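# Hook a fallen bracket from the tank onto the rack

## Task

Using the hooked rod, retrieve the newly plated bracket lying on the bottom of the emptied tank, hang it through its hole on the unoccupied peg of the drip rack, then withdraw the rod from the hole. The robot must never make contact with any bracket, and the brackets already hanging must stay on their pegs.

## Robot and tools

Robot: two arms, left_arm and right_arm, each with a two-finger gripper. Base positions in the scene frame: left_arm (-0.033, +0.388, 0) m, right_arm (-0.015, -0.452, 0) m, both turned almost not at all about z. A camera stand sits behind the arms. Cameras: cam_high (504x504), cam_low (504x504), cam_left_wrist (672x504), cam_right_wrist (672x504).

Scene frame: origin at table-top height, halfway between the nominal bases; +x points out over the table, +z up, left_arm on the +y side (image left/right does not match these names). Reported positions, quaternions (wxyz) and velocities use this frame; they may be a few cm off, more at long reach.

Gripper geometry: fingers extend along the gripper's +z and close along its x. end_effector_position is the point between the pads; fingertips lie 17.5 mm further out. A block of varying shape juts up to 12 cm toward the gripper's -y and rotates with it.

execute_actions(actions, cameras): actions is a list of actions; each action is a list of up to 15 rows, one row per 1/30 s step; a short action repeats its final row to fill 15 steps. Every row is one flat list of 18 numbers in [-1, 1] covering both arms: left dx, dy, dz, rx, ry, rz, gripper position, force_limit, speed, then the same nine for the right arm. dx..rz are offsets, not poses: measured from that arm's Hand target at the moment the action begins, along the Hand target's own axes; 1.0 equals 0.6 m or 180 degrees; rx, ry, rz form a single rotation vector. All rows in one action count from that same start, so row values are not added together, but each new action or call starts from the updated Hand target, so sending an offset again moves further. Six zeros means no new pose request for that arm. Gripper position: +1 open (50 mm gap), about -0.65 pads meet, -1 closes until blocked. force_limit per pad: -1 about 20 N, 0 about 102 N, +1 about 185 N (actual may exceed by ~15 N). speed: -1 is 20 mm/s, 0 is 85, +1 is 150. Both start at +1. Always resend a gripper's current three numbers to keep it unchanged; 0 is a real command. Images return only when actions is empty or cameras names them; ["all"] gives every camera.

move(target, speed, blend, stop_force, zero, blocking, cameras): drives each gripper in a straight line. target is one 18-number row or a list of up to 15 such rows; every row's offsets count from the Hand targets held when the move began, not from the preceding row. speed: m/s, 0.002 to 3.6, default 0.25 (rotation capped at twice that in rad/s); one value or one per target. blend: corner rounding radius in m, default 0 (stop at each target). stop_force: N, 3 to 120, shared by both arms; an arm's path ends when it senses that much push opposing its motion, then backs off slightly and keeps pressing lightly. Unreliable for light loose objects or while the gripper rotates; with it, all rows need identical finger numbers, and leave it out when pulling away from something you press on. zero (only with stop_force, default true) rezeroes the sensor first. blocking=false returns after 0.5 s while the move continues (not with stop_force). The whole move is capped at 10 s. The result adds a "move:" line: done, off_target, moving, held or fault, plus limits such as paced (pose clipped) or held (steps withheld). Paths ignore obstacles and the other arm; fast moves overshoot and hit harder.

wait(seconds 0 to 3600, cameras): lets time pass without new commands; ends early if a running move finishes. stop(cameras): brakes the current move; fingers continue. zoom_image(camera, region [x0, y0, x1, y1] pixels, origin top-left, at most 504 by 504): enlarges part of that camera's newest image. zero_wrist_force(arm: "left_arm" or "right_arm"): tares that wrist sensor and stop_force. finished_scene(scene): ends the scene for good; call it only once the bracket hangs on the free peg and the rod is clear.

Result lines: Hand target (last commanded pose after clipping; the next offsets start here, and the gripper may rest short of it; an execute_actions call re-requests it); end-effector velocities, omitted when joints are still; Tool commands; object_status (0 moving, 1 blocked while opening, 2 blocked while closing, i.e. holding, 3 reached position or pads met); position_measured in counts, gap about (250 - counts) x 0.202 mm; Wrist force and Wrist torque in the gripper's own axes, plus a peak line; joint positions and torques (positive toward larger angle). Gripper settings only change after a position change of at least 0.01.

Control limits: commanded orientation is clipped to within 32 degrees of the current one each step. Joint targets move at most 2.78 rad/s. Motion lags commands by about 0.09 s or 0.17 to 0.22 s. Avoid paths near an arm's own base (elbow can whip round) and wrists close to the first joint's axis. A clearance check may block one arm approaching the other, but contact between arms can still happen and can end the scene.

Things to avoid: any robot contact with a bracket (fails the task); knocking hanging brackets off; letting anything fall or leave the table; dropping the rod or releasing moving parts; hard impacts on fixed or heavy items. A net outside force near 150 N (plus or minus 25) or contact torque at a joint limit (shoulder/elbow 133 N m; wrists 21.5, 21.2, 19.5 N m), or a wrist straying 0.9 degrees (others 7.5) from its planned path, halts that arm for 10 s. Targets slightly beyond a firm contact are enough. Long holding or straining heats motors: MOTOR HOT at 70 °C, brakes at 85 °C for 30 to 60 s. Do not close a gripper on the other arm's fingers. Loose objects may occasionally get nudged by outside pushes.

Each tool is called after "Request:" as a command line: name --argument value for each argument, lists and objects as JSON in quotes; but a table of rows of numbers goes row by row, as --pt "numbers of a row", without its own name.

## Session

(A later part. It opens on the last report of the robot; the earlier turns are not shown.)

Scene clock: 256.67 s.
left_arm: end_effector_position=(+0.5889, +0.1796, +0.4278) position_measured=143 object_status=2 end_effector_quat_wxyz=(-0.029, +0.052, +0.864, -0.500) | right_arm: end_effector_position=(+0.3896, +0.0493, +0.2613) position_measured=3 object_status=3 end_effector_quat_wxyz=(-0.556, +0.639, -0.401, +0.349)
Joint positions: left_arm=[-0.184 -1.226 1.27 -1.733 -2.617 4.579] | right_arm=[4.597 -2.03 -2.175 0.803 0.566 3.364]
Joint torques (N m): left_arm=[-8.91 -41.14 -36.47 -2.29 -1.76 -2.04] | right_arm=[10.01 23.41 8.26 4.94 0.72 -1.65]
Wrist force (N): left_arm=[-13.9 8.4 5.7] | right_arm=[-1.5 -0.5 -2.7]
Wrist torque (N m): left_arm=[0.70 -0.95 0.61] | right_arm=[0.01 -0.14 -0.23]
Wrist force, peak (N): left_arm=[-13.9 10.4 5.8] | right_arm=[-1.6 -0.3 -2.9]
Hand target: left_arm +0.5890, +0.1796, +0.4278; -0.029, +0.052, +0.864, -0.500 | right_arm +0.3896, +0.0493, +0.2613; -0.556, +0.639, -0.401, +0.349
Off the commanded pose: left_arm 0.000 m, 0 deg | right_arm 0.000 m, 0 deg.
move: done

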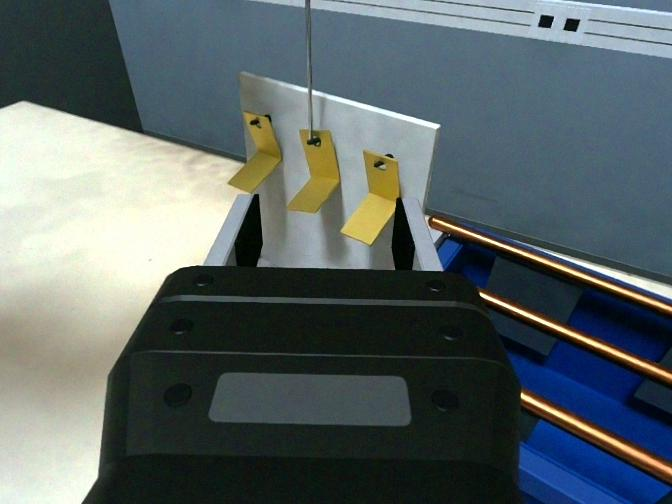

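Request:
move --pt "-0.0067 0 0 0 0 0 -1 -0.5 -0.5 0 0 0 0 0 0 1 1 1" --pt "-0.0418 0.0013 0.0008 0 0.0139 -0.024 -1 -0.5 -0.5 0 0 0 0 0 0 1 1 1" --pt "-0.0768 0.0053 0.0031 0 0.0278 -0.048 -1 -0.5 -0.5 0 0 0 0 0 0 1 1 1" --speed 0.04 --blend '[0,0.003,0]' --cameras '["cam_right_wrist","cam_high"]'

Request:
zoom_image --camera "cam_right_wrist" --region '[290, 115, 340, 165]'

Scene clock: 266.20 s.
left_arm: end_effector_position=(+0.6348, +0.1741, +0.4242) position_measured=143 object_status=2 end_effector_quat_wxyz=(-0.104, +0.008, +0.863, -0.494) | right_arm: end_effector_position=(+0.3896, +0.0493, +0.2613) position_measured=3 object_status=3 end_effector_quat_wxyz=(-0.556, +0.639, -0.401, +0.349)
Joint positions: left_arm=[-0.177 -1.045 0.973 -1.431 -2.628 4.593] | right_arm=[4.597 -2.03 -2.175 0.803 0.566 3.364]
Joint torques (N m): left_arm=[4.86 -58.25 -19 -6.88 -2.97 2.48] | right_arm=[10.47 22.81 7.88 4.87 0.56 -1.66]
Wrist force (N): left_arm=[-0.2 4.5 3.2] | right_arm=[-1.5 -0.7 -2.8]
Wrist torque (N m): left_arm=[0.90 1.14 -0.47] | right_arm=[-0.01 -0.12 -0.23]
Wrist force, peak (N): left_arm=[-13.8 12.1 6.7] | right_arm=[-1.7 -0.2 -2.9]
Hand target: left_arm +0.6348, +0.1741, +0.4242; -0.104, +0.008, +0.863, -0.494 | right_arm +0.3896, +0.0493, +0.2613; -0.556, +0.639, -0.401, +0.349
Off the commanded pose: left_arm 0.000 m, 0 deg | right_arm 0.000 m, 0 deg.
move: done
Images, in order (width x height): cam_high 504x504, cam_right_wrist 672x504.

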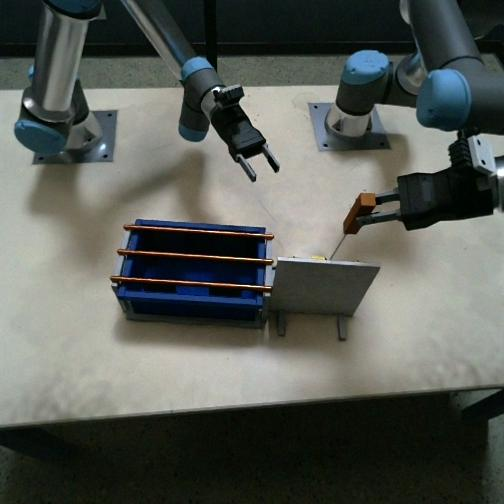

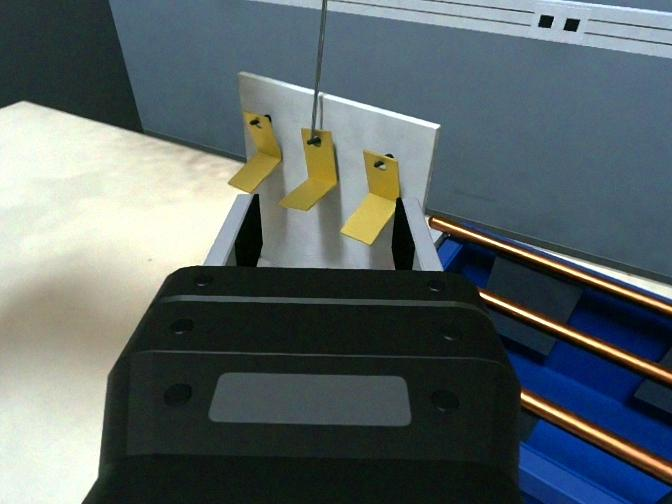

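Scaled by 10.080 from the camera's image (finer frame: 960x720).

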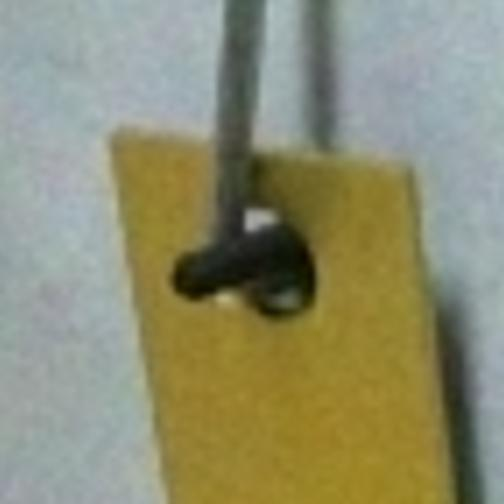

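Request:
move --pt "-0.0353 0.0013 0.0008 0 0.0139 -0.024 -1 -0.5 -0.5 0 0 0 0 0 0 1 1 1" --pt "-0.0702 0.0053 0.003 0 0.0278 -0.048 -1 -0.5 -0.5 0 0 0 0 0 0 1 1 1" --speed 0.04 --blend '[0.003,0]' --cameras '["cam_right_wrist","cam_high"]'

Request:
zoom_image --camera "cam_right_wrist" --region '[290, 115, 340, 165]'

Scene clock: 271.67 s.
left_arm: end_effector_position=(+0.6753, +0.1693, +0.4134) position_measured=143 object_status=2 end_effector_quat_wxyz=(-0.178, -0.035, +0.856, -0.484) end_effector_velocity=(+0.000, +0.000, +0.000) end_effector_angular_velocity=(+0.000, -0.004, +0.000) | right_arm: end_effector_position=(+0.3896, +0.0493, +0.2613) position_measured=3 object_status=3 end_effector_quat_wxyz=(-0.556, +0.639, -0.401, +0.349)
Joint positions: left_arm=[-0.172 -0.826 0.609 -1.098 -2.637 4.608] | right_arm=[4.597 -2.03 -2.175 0.803 0.566 3.364]
Joint velocities: left_arm=[0.001 -0.002 0.004 -0.005 0 0.001] | right_arm=[within noise]
Joint torques (N m): left_arm=[6.77 -66.56 -17.34 -9.47 -3.13 3.36] | right_arm=[9.75 22.13 7.77 4.41 0.77 -1.68]
Wrist force (N): left_arm=[5.3 8.5 4.0] | right_arm=[-1.8 -0.4 -2.6]
Wrist torque (N m): left_arm=[0.77 1.79 -1.32] | right_arm=[0.02 -0.09 -0.23]
Wrist force, peak (N): left_arm=[4.6 10.6 5.4] | right_arm=[-1.8 -0.4 -2.9]
Hand target: left_arm +0.6753, +0.1693, +0.4134; -0.178, -0.035, +0.856, -0.484 | right_arm +0.3896, +0.0493, +0.2613; -0.556, +0.639, -0.401, +0.349
Off the commanded pose: left_arm 0.000 m, 0 deg | right_arm 0.000 m, 0 deg.
move: done
Images, in order (width x height): cam_high 504x504, cam_right_wrist 672x504.

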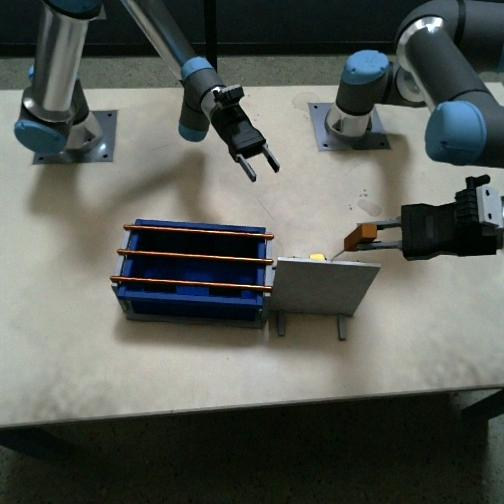

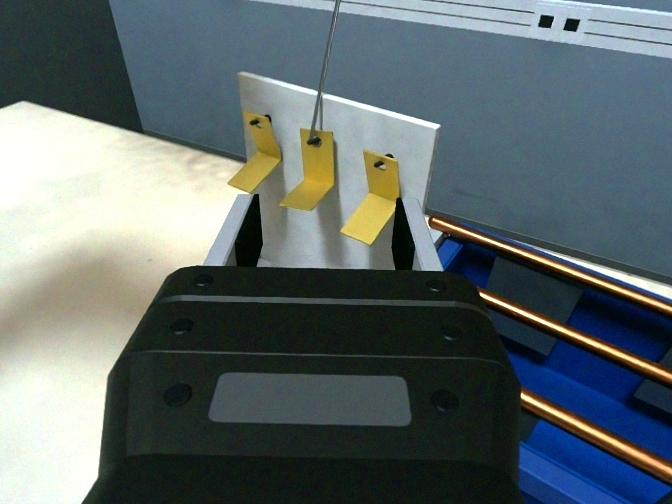

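Scaled by 10.080 from the camera's image (finer frame: 960x720).

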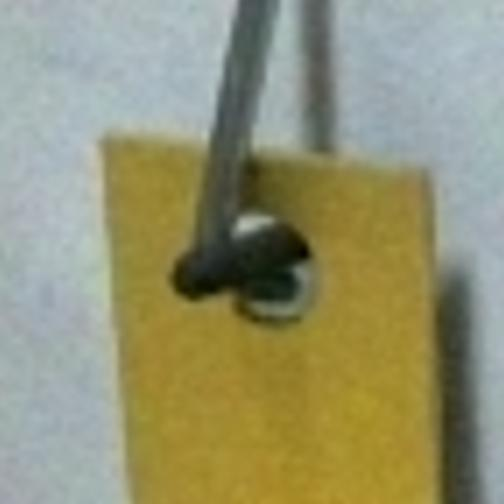

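Request:
move --target '[0.0094,0.003,0.0017,0,0,0,-1,-0.5,-0.5,0,0,0,0,0,0,1,1,1]' --speed 0.01 --cameras '["cam_right_wrist"]'

Request:
zoom_image --camera "cam_right_wrist" --region '[290, 85, 370, 165]'

Scene clock: 274.13 s.
left_arm: end_effector_position=(+0.6693, +0.1700, +0.4134) position_measured=143 object_status=2 end_effector_quat_wxyz=(-0.178, -0.035, +0.856, -0.484) | right_arm: end_effector_position=(+0.3896, +0.0493, +0.2613) position_measured=3 object_status=3 end_effector_quat_wxyz=(-0.556, +0.639, -0.401, +0.349)
Joint positions: left_arm=[-0.173 -0.851 0.651 -1.117 -2.637 4.607] | right_arm=[4.597 -2.03 -2.175 0.803 0.566 3.364]
Joint torques (N m): left_arm=[-9.5 -38.93 -32.58 0.43 -2.13 -2.13] | right_arm=[8.46 22.71 6.79 4.67 0.74 -1.53]
Wrist force (N): left_arm=[-5.4 -4.4 -5.6] | right_arm=[-1.5 -0.5 -2.8]
Wrist torque (N m): left_arm=[0.24 0.63 0.63] | right_arm=[0.02 -0.13 -0.23]
Wrist force, peak (N): left_arm=[4.4 10.8 4.4] | right_arm=[-1.8 -0.5 -2.8]
Hand target: left_arm +0.6694, +0.1700, +0.4134; -0.178, -0.035, +0.856, -0.484 | right_arm +0.3896, +0.0493, +0.2613; -0.556, +0.639, -0.401, +0.349
Off the commanded pose: left_arm 0.000 m, 0 deg | right_arm 0.000 m, 0 deg.
move: done

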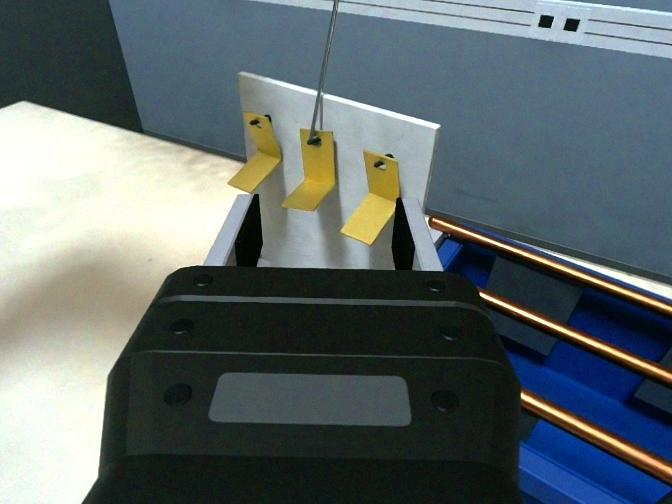

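Scaled by 6.300 from the camera's image (finer frame: 960x720).

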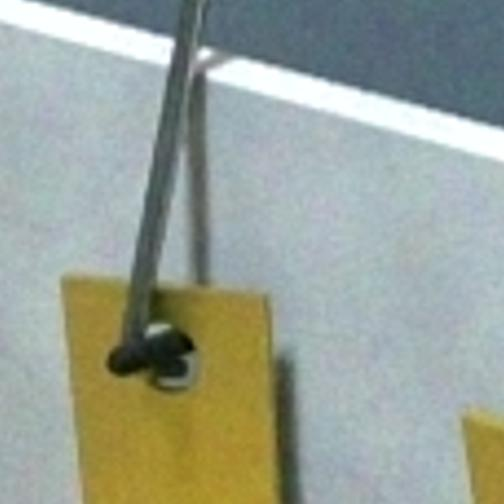

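Request:
zoom_image --camera "cam_right_wrist" --region '[302, 130, 326, 154]'

Scaled by 21.000 from the camera's image (finer frame: 960x720).

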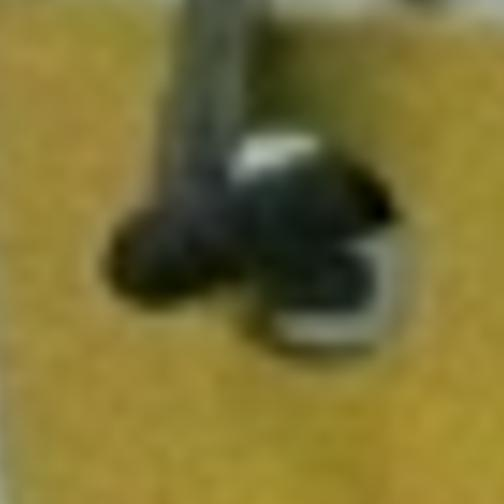

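Request:
move --pt "-0.0094 -0.003 -0.0017 0 0 0 -1 -0.5 -0.5 0 0 0 0 0 0 1 1 1" --pt "0.0257 -0.0017 -0.001 0 -0.0139 0.024 -1 -0.5 -0.5 0 0 0 0 0 0 1 1 1" --pt "0.0607 0.0023 0.0013 0 -0.0278 0.048 -1 -0.5 -0.5 0 0 0 0 0 0 1 1 1" --speed 0.04 --blend '[0,0.003,0]' --cameras '["cam_right_wrist"]'

Request:
zoom_image --camera "cam_right_wrist" --region '[302, 130, 326, 154]'

Scene clock: 283.07 s.
left_arm: end_effector_position=(+0.6348, +0.1742, +0.4243) position_measured=143 object_status=2 end_effector_quat_wxyz=(-0.104, +0.008, +0.863, -0.494) | right_arm: end_effector_position=(+0.3896, +0.0493, +0.2613) position_measured=3 object_status=3 end_effector_quat_wxyz=(-0.556, +0.639, -0.401, +0.349)
Joint positions: left_arm=[-0.177 -1.045 0.973 -1.431 -2.628 4.593] | right_arm=[4.597 -2.03 -2.175 0.803 0.566 3.364]
Joint torques (N m): left_arm=[-4.42 -41.85 -40.62 -2.18 -1.23 -1.29] | right_arm=[8.71 22.27 7.94 4.73 0.39 -1.73]
Wrist force (N): left_arm=[-0.3 6.9 4.6] | right_arm=[-1.5 -0.5 -2.6]
Wrist torque (N m): left_arm=[1.00 1.09 -0.32] | right_arm=[0.02 -0.13 -0.23]
Wrist force, peak (N): left_arm=[5.2 10.0 5.7] | right_arm=[-2.0 -0.3 -2.7]
Hand target: left_arm +0.6348, +0.1742, +0.4243; -0.104, +0.008, +0.863, -0.494 | right_arm +0.3896, +0.0493, +0.2613; -0.556, +0.639, -0.401, +0.349
Off the commanded pose: left_arm 0.000 m, 0 deg | right_arm 0.000 m, 0 deg.
move: done

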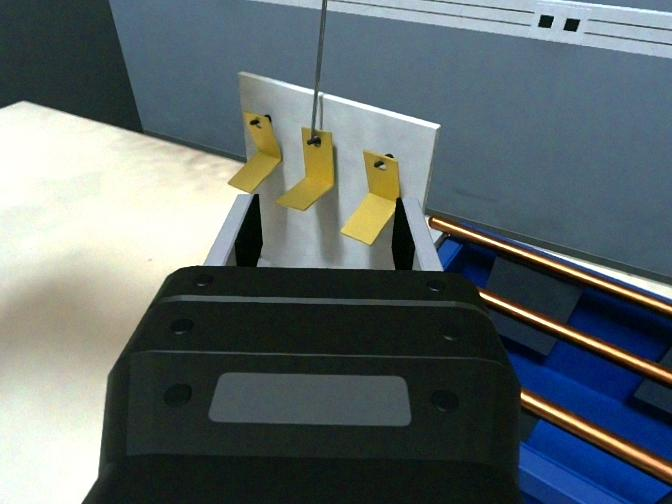

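Scaled by 21.000 from the camera's image (finer frame: 960x720).

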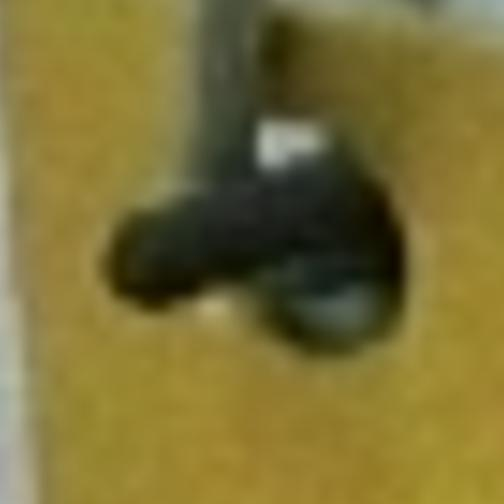

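Request:
move --target '[0.0012,-0.0057,-0.0033,0,0,0,-1,-0.5,-0.5,0,0,0,0,0,0,1,1,1]' --speed 0.004 --stop_force 4 --cameras '["cam_right_wrist"]'

Request:
zoom_image --camera "cam_right_wrist" --region '[302, 130, 326, 154]'

Request:
move --target '[-0.0024,0.0114,0.0066,0,0,0,-1,-0.5,-0.5,0,0,0,0,0,0,1,1,1]' --speed 0.004 --stop_force 4 --cameras '["cam_right_wrist"]'

Request:
zoom_image --camera "cam_right_wrist" --region '[302, 130, 326, 154]'

Scene clock: 290.40 s.
left_arm: end_effector_position=(+0.6348, +0.1742, +0.4283) position_measured=143 object_status=2 end_effector_quat_wxyz=(-0.104, +0.008, +0.863, -0.494) | right_arm: end_effector_position=(+0.3896, +0.0493, +0.2613) position_measured=3 object_status=3 end_effector_quat_wxyz=(-0.556, +0.639, -0.401, +0.349)
Joint positions: left_arm=[-0.177 -1.044 0.961 -1.42 -2.628 4.594] | right_arm=[4.597 -2.03 -2.175 0.803 0.566 3.364]
Joint torques (N m): left_arm=[3.72 -43.46 -24.51 -5.79 -4.11 3.11] | right_arm=[8.21 22.64 7.09 4.56 0.57 -1.71]
Wrist force (N): left_arm=[-0.7 9.7 4.2] | right_arm=[-1.8 -0.6 -2.5]
Wrist torque (N m): left_arm=[0.61 1.06 -0.30] | right_arm=[0.00 -0.08 -0.23]
Wrist force, peak (N): left_arm=[-1.6 11.5 4.9] | right_arm=[-1.8 -0.6 -2.8]
Hand target: left_arm +0.6348, +0.1742, +0.4283; -0.104, +0.008, +0.863, -0.494 | right_arm +0.3896, +0.0493, +0.2613; -0.556, +0.639, -0.401, +0.349
Off the commanded pose: left_arm 0.000 m, 0 deg | right_arm 0.000 m, 0 deg.
move: done

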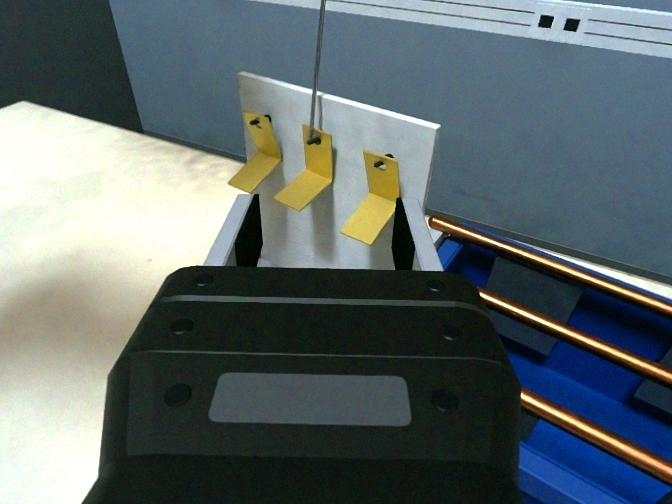

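Scaled by 21.000 from the camera's image (finer frame: 960x720).

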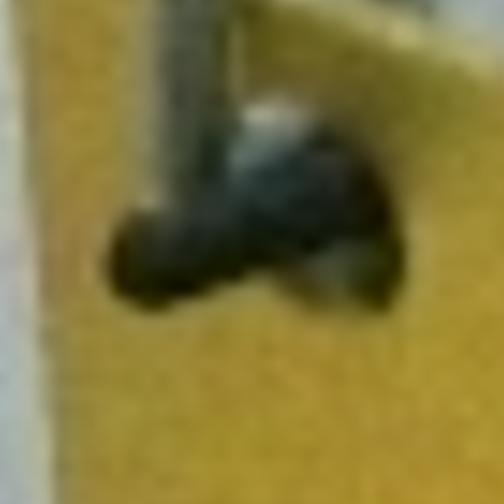

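Scene clock: 291.40 s.
left_arm: end_effector_position=(+0.6348, +0.1742, +0.4281) position_measured=143 object_status=2 end_effector_quat_wxyz=(-0.104, +0.008, +0.863, -0.494) | right_arm: end_effector_position=(+0.3896, +0.0493, +0.2613) position_measured=3 object_status=3 end_effector_quat_wxyz=(-0.556, +0.639, -0.401, +0.349)
Joint positions: left_arm=[-0.177 -1.044 0.962 -1.42 -2.628 4.594] | right_arm=[4.597 -2.03 -2.175 0.803 0.566 3.364]
Joint torques (N m): left_arm=[3.61 -46.51 -41.05 -2.38 -3.87 2.54] | right_arm=[8.04 24.21 7.59 4.6 0.51 -1.7]
Wrist force (N): left_arm=[-0.8 10.0 4.9] | right_arm=[-1.7 -0.3 -2.5]
Wrist torque (N m): left_arm=[0.59 1.12 -0.33] | right_arm=[0.04 -0.10 -0.23]
Wrist force, peak (N): left_arm=[-1.5 11.8 4.8] | right_arm=[-1.8 -0.5 -2.9]
Hand target: left_arm +0.6348, +0.1742, +0.4281; -0.104, +0.008, +0.863, -0.494 (not the last commanded pose) | right_arm +0.3896, +0.0493, +0.2613; -0.556, +0.639, -0.401, +0.349
Off the commanded pose: left_arm 0.008 m, 0 deg | right_arm 0.000 m, 0 deg.
move: contact (left_arm)

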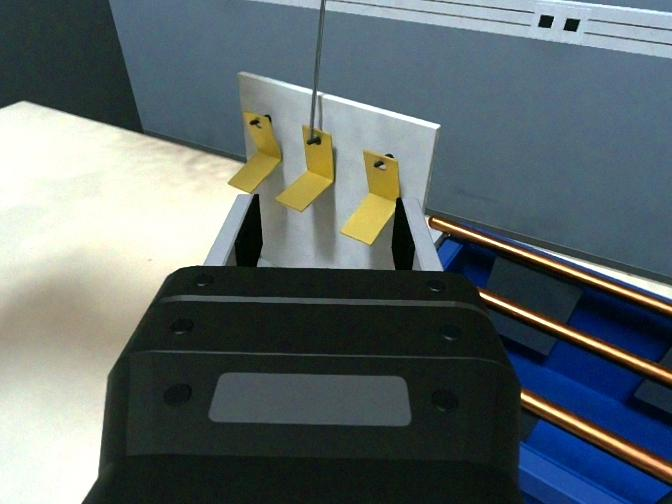

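Scaled by 21.000 from the camera's image (finer frame: 960x720).

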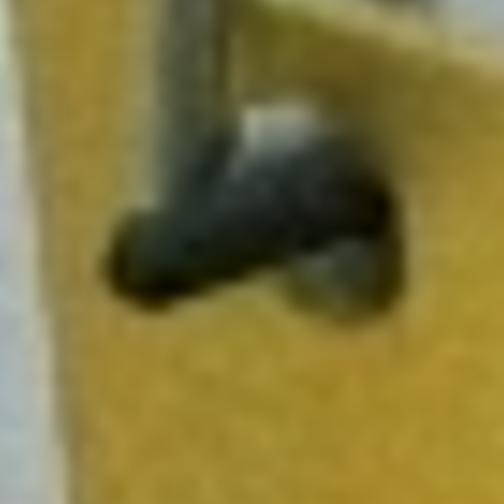

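Request:
move --target '[-0.0019,0.0091,0.0052,0,0,0,-1,-0.5,-0.5,0,0,0,0,0,0,1,1,1]' --speed 0.01 --cameras '["cam_right_wrist"]'

Request:
zoom_image --camera "cam_right_wrist" --region '[302, 130, 326, 154]'

Scene clock: 297.27 s.
left_arm: end_effector_position=(+0.6349, +0.1742, +0.4217) position_measured=143 object_status=2 end_effector_quat_wxyz=(-0.104, +0.008, +0.863, -0.494) | right_arm: end_effector_position=(+0.3896, +0.0493, +0.2613) position_measured=3 object_status=3 end_effector_quat_wxyz=(-0.556, +0.639, -0.401, +0.349)
Joint positions: left_arm=[-0.177 -1.045 0.98 -1.437 -2.628 4.594] | right_arm=[4.597 -2.03 -2.175 0.803 0.566 3.364]
Joint torques (N m): left_arm=[4.04 -47.29 -26.61 -2.37 1.81 2.18] | right_arm=[7.12 21.98 9.05 4.53 0.39 -1.73]
Wrist force (N): left_arm=[0.4 -5.4 -7.0] | right_arm=[-1.6 -0.5 -2.5]
Wrist torque (N m): left_arm=[0.11 1.22 -0.43] | right_arm=[0.01 -0.12 -0.23]
Wrist force, peak (N): left_arm=[-1.5 11.9 5.0] | right_arm=[-1.6 -0.3 -2.9]
Hand target: left_arm +0.6349, +0.1742, +0.4217; -0.104, +0.008, +0.863, -0.494 | right_arm +0.3896, +0.0493, +0.2613; -0.556, +0.639, -0.401, +0.349
Off the commanded pose: left_arm 0.000 m, 0 deg | right_arm 0.000 m, 0 deg.
move: done

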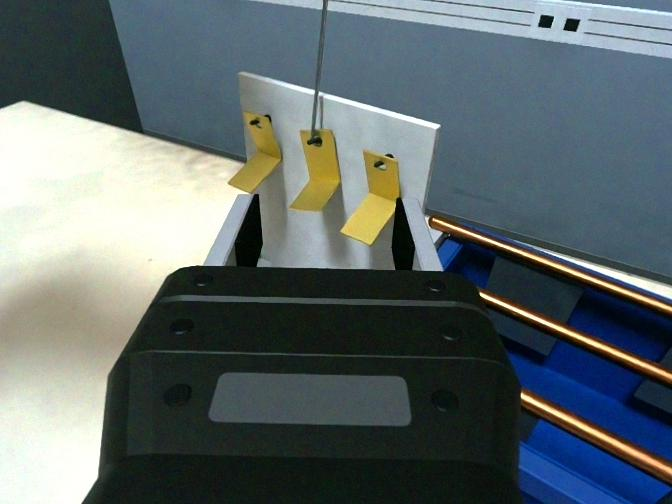

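Scaled by 21.000 from the camera's image (finer frame: 960x720).

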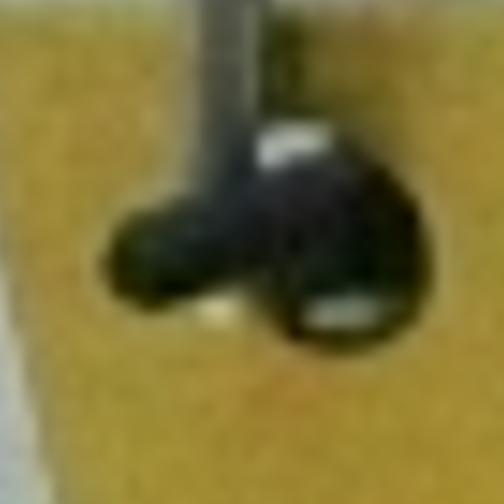

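Request:
move --pt "0.001 -0.005 -0.0029 0 0 0 -1 -0.5 -0.5 0 0 0 0 0 0 1 1 1" --pt "0.0093 -0.005 -0.0029 0 0 0 -1 -0.5 -0.5 0 0 0 0 0 0 1 1 1" --speed 0.01 --cameras '["cam_right_wrist"]'

Request:
zoom_image --camera "cam_right_wrist" --region '[302, 130, 326, 154]'

Scene clock: 301.83 s.
left_arm: end_effector_position=(+0.6299, +0.1748, +0.4261) position_measured=143 object_status=2 end_effector_quat_wxyz=(-0.104, +0.008, +0.863, -0.494) | right_arm: end_effector_position=(+0.3896, +0.0493, +0.2613) position_measured=3 object_status=3 end_effector_quat_wxyz=(-0.556, +0.639, -0.401, +0.349)
Joint positions: left_arm=[-0.177 -1.058 0.99 -1.434 -2.628 4.593] | right_arm=[4.597 -2.03 -2.175 0.803 0.566 3.364]
Joint torques (N m): left_arm=[-6.33 -42.06 -36.56 -4.72 -4.38 -2.05] | right_arm=[5.88 23.89 6.43 4.64 0.45 -1.66]
Wrist force (N): left_arm=[-4.4 6.7 3.9] | right_arm=[-1.7 -0.3 -2.5]
Wrist torque (N m): left_arm=[0.95 0.68 0.33] | right_arm=[0.02 -0.11 -0.23]
Wrist force, peak (N): left_arm=[-1.2 9.0 5.3] | right_arm=[-1.6 -0.6 -2.9]
Hand target: left_arm +0.6300, +0.1748, +0.4261; -0.104, +0.008, +0.863, -0.494 | right_arm +0.3896, +0.0493, +0.2613; -0.556, +0.639, -0.401, +0.349
Off the commanded pose: left_arm 0.000 m, 0 deg | right_arm 0.000 m, 0 deg.
move: done

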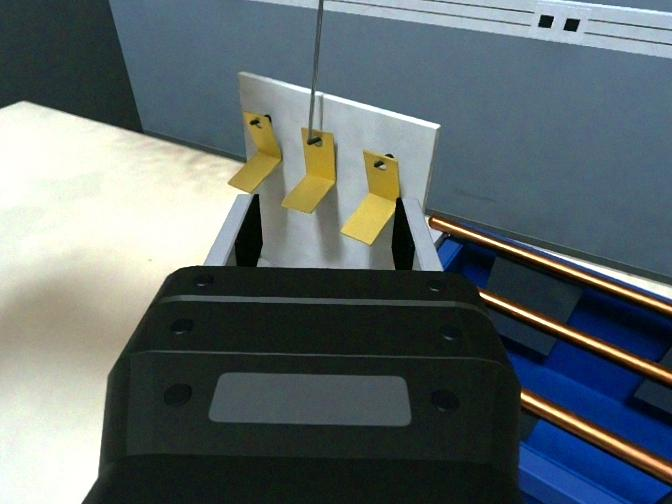

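Scaled by 21.000 from the camera's image (finer frame: 960x720).

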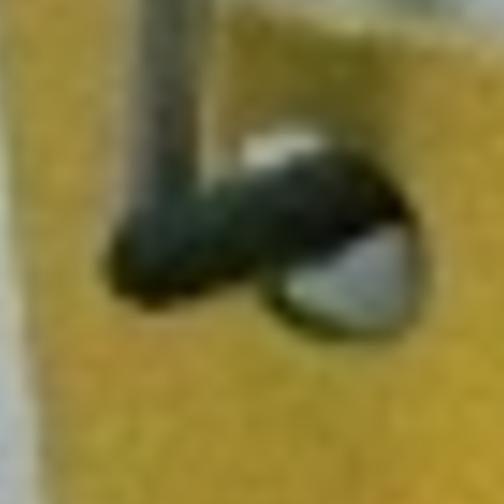

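Request:
move --target '[0.0133,0,0,0,0,0,-1,-0.5,-0.5,0,0,0,0,0,0,1,1,1]' --speed 0.01 --cameras '["cam_right_wrist"]'

Request:
zoom_image --camera "cam_right_wrist" --region '[295, 125, 331, 161]'

Scene clock: 304.07 s.
left_arm: end_effector_position=(+0.6221, +0.1757, +0.4274) position_measured=143 object_status=2 end_effector_quat_wxyz=(-0.104, +0.008, +0.863, -0.494) | right_arm: end_effector_position=(+0.3896, +0.0493, +0.2613) position_measured=3 object_status=3 end_effector_quat_wxyz=(-0.556, +0.639, -0.401, +0.349)
Joint positions: left_arm=[-0.178 -1.08 1.02 -1.443 -2.628 4.591] | right_arm=[4.597 -2.03 -2.175 0.803 0.566 3.364]
Joint torques (N m): left_arm=[-5.77 -40.85 -36.97 -4.72 -4.62 -2.09] | right_arm=[6.99 23.63 8.37 4.57 0.43 -1.42]
Wrist force (N): left_arm=[-3.9 6.4 3.7] | right_arm=[-1.6 -0.4 -2.5]
Wrist torque (N m): left_arm=[0.85 0.62 0.33] | right_arm=[0.02 -0.13 -0.23]
Wrist force, peak (N): left_arm=[-4.2 6.8 3.9] | right_arm=[-1.7 -0.5 -2.9]
Hand target: left_arm +0.6222, +0.1757, +0.4274; -0.104, +0.008, +0.863, -0.494 | right_arm +0.3896, +0.0493, +0.2613; -0.556, +0.639, -0.401, +0.349
Off the commanded pose: left_arm 0.000 m, 0 deg | right_arm 0.000 m, 0 deg.
move: done

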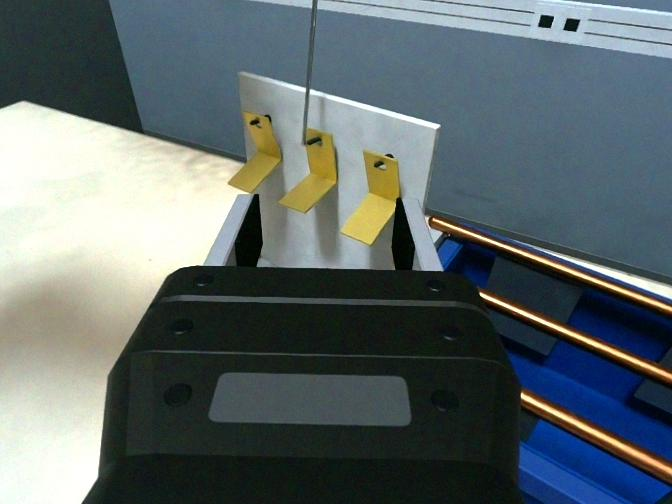

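Scaled by 14.000 from the camera's image (finer frame: 960x720).

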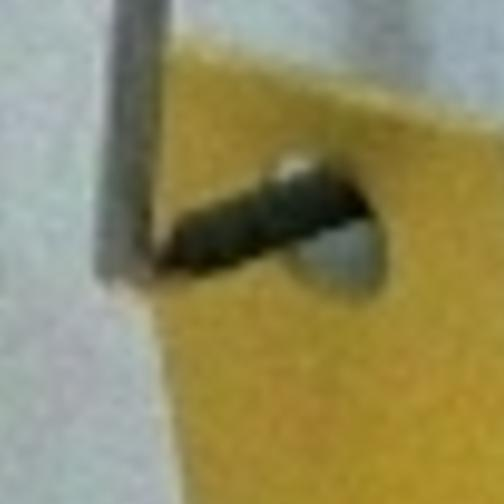

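Request:
move --pt "0.03 0 0 0 0 0 -1 -0.5 -0.5 0 0 0 0 0 0 1 1 1" --pt "0.18 -0.04 -0.02 0 0 0 -1 -0.5 -0.5 0 0 0 0 0 0 1 1 1" --speed '[0.03,0.1]' --blend '[0.005,0]' --cameras '["cam_right_wrist","cam_high"]'

Request:
zoom_image --camera "cam_right_wrist" --region '[230, 80, 410, 240]'

Scene clock: 308.27 s.
left_arm: end_effector_position=(+0.5209, +0.1863, +0.4722) position_measured=143 object_status=2 end_effector_quat_wxyz=(-0.104, +0.008, +0.863, -0.494) | right_arm: end_effector_position=(+0.3896, +0.0493, +0.2613) position_measured=3 object_status=3 end_effector_quat_wxyz=(-0.556, +0.639, -0.401, +0.349)
Joint positions: left_arm=[-0.191 -1.34 1.27 -1.457 -2.629 4.565] | right_arm=[4.597 -2.03 -2.175 0.803 0.566 3.364]
Joint torques (N m): left_arm=[3.84 -40.54 -36.4 -5.43 -4.32 1.7] | right_arm=[6.46 23.49 6.74 4.75 0.26 -1.7]
Wrist force (N): left_arm=[-4.1 6.1 3.7] | right_arm=[-1.6 -0.5 -2.7]
Wrist torque (N m): left_arm=[0.85 0.69 0.35] | right_arm=[0.02 -0.11 -0.23]
Wrist force, peak (N): left_arm=[-5.3 6.5 4.0] | right_arm=[-1.8 -0.5 -3.0]
Hand target: left_arm +0.5209, +0.1863, +0.4723; -0.104, +0.008, +0.863, -0.494 | right_arm +0.3896, +0.0493, +0.2613; -0.556, +0.639, -0.401, +0.349
Off the commanded pose: left_arm 0.000 m, 0 deg | right_arm 0.000 m, 0 deg.
move: done
Images, in order (width x height): cam_high 504x504, cam_right_wrist 672x504.

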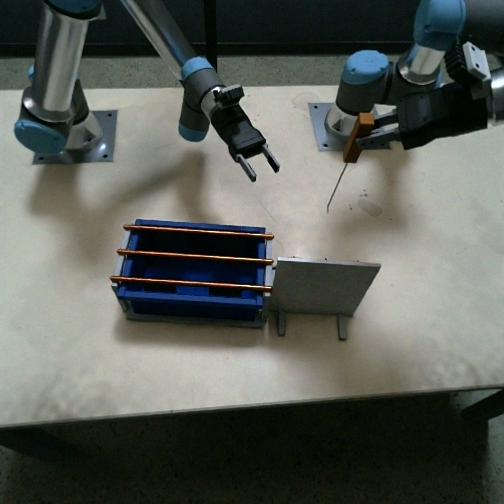

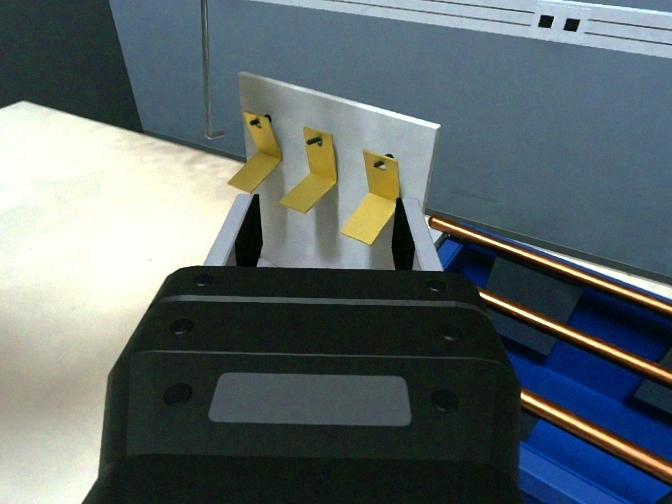

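Scaled by 2.800 from the camera's image (finer frame: 960x720).

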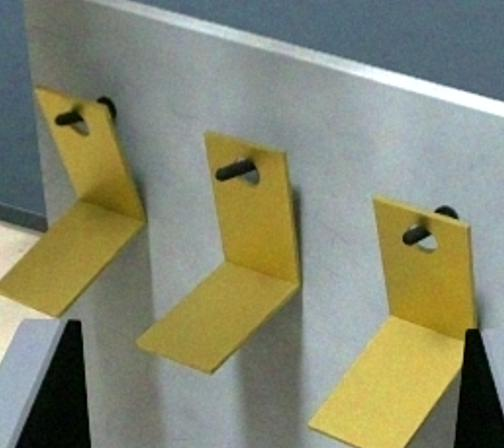

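Hung. The rod hook indeed has a small spur, useful to know.

Request:
zoom_image --camera "cam_right_wrist" --region '[190, 100, 240, 150]'

Request:
finished_scene --scene 1

Scaled by 10.080 from the camera's image (finer frame: 960x720).

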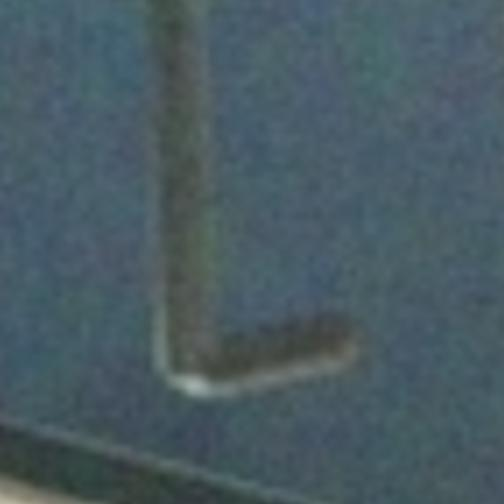

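The scene is finished: the task was done.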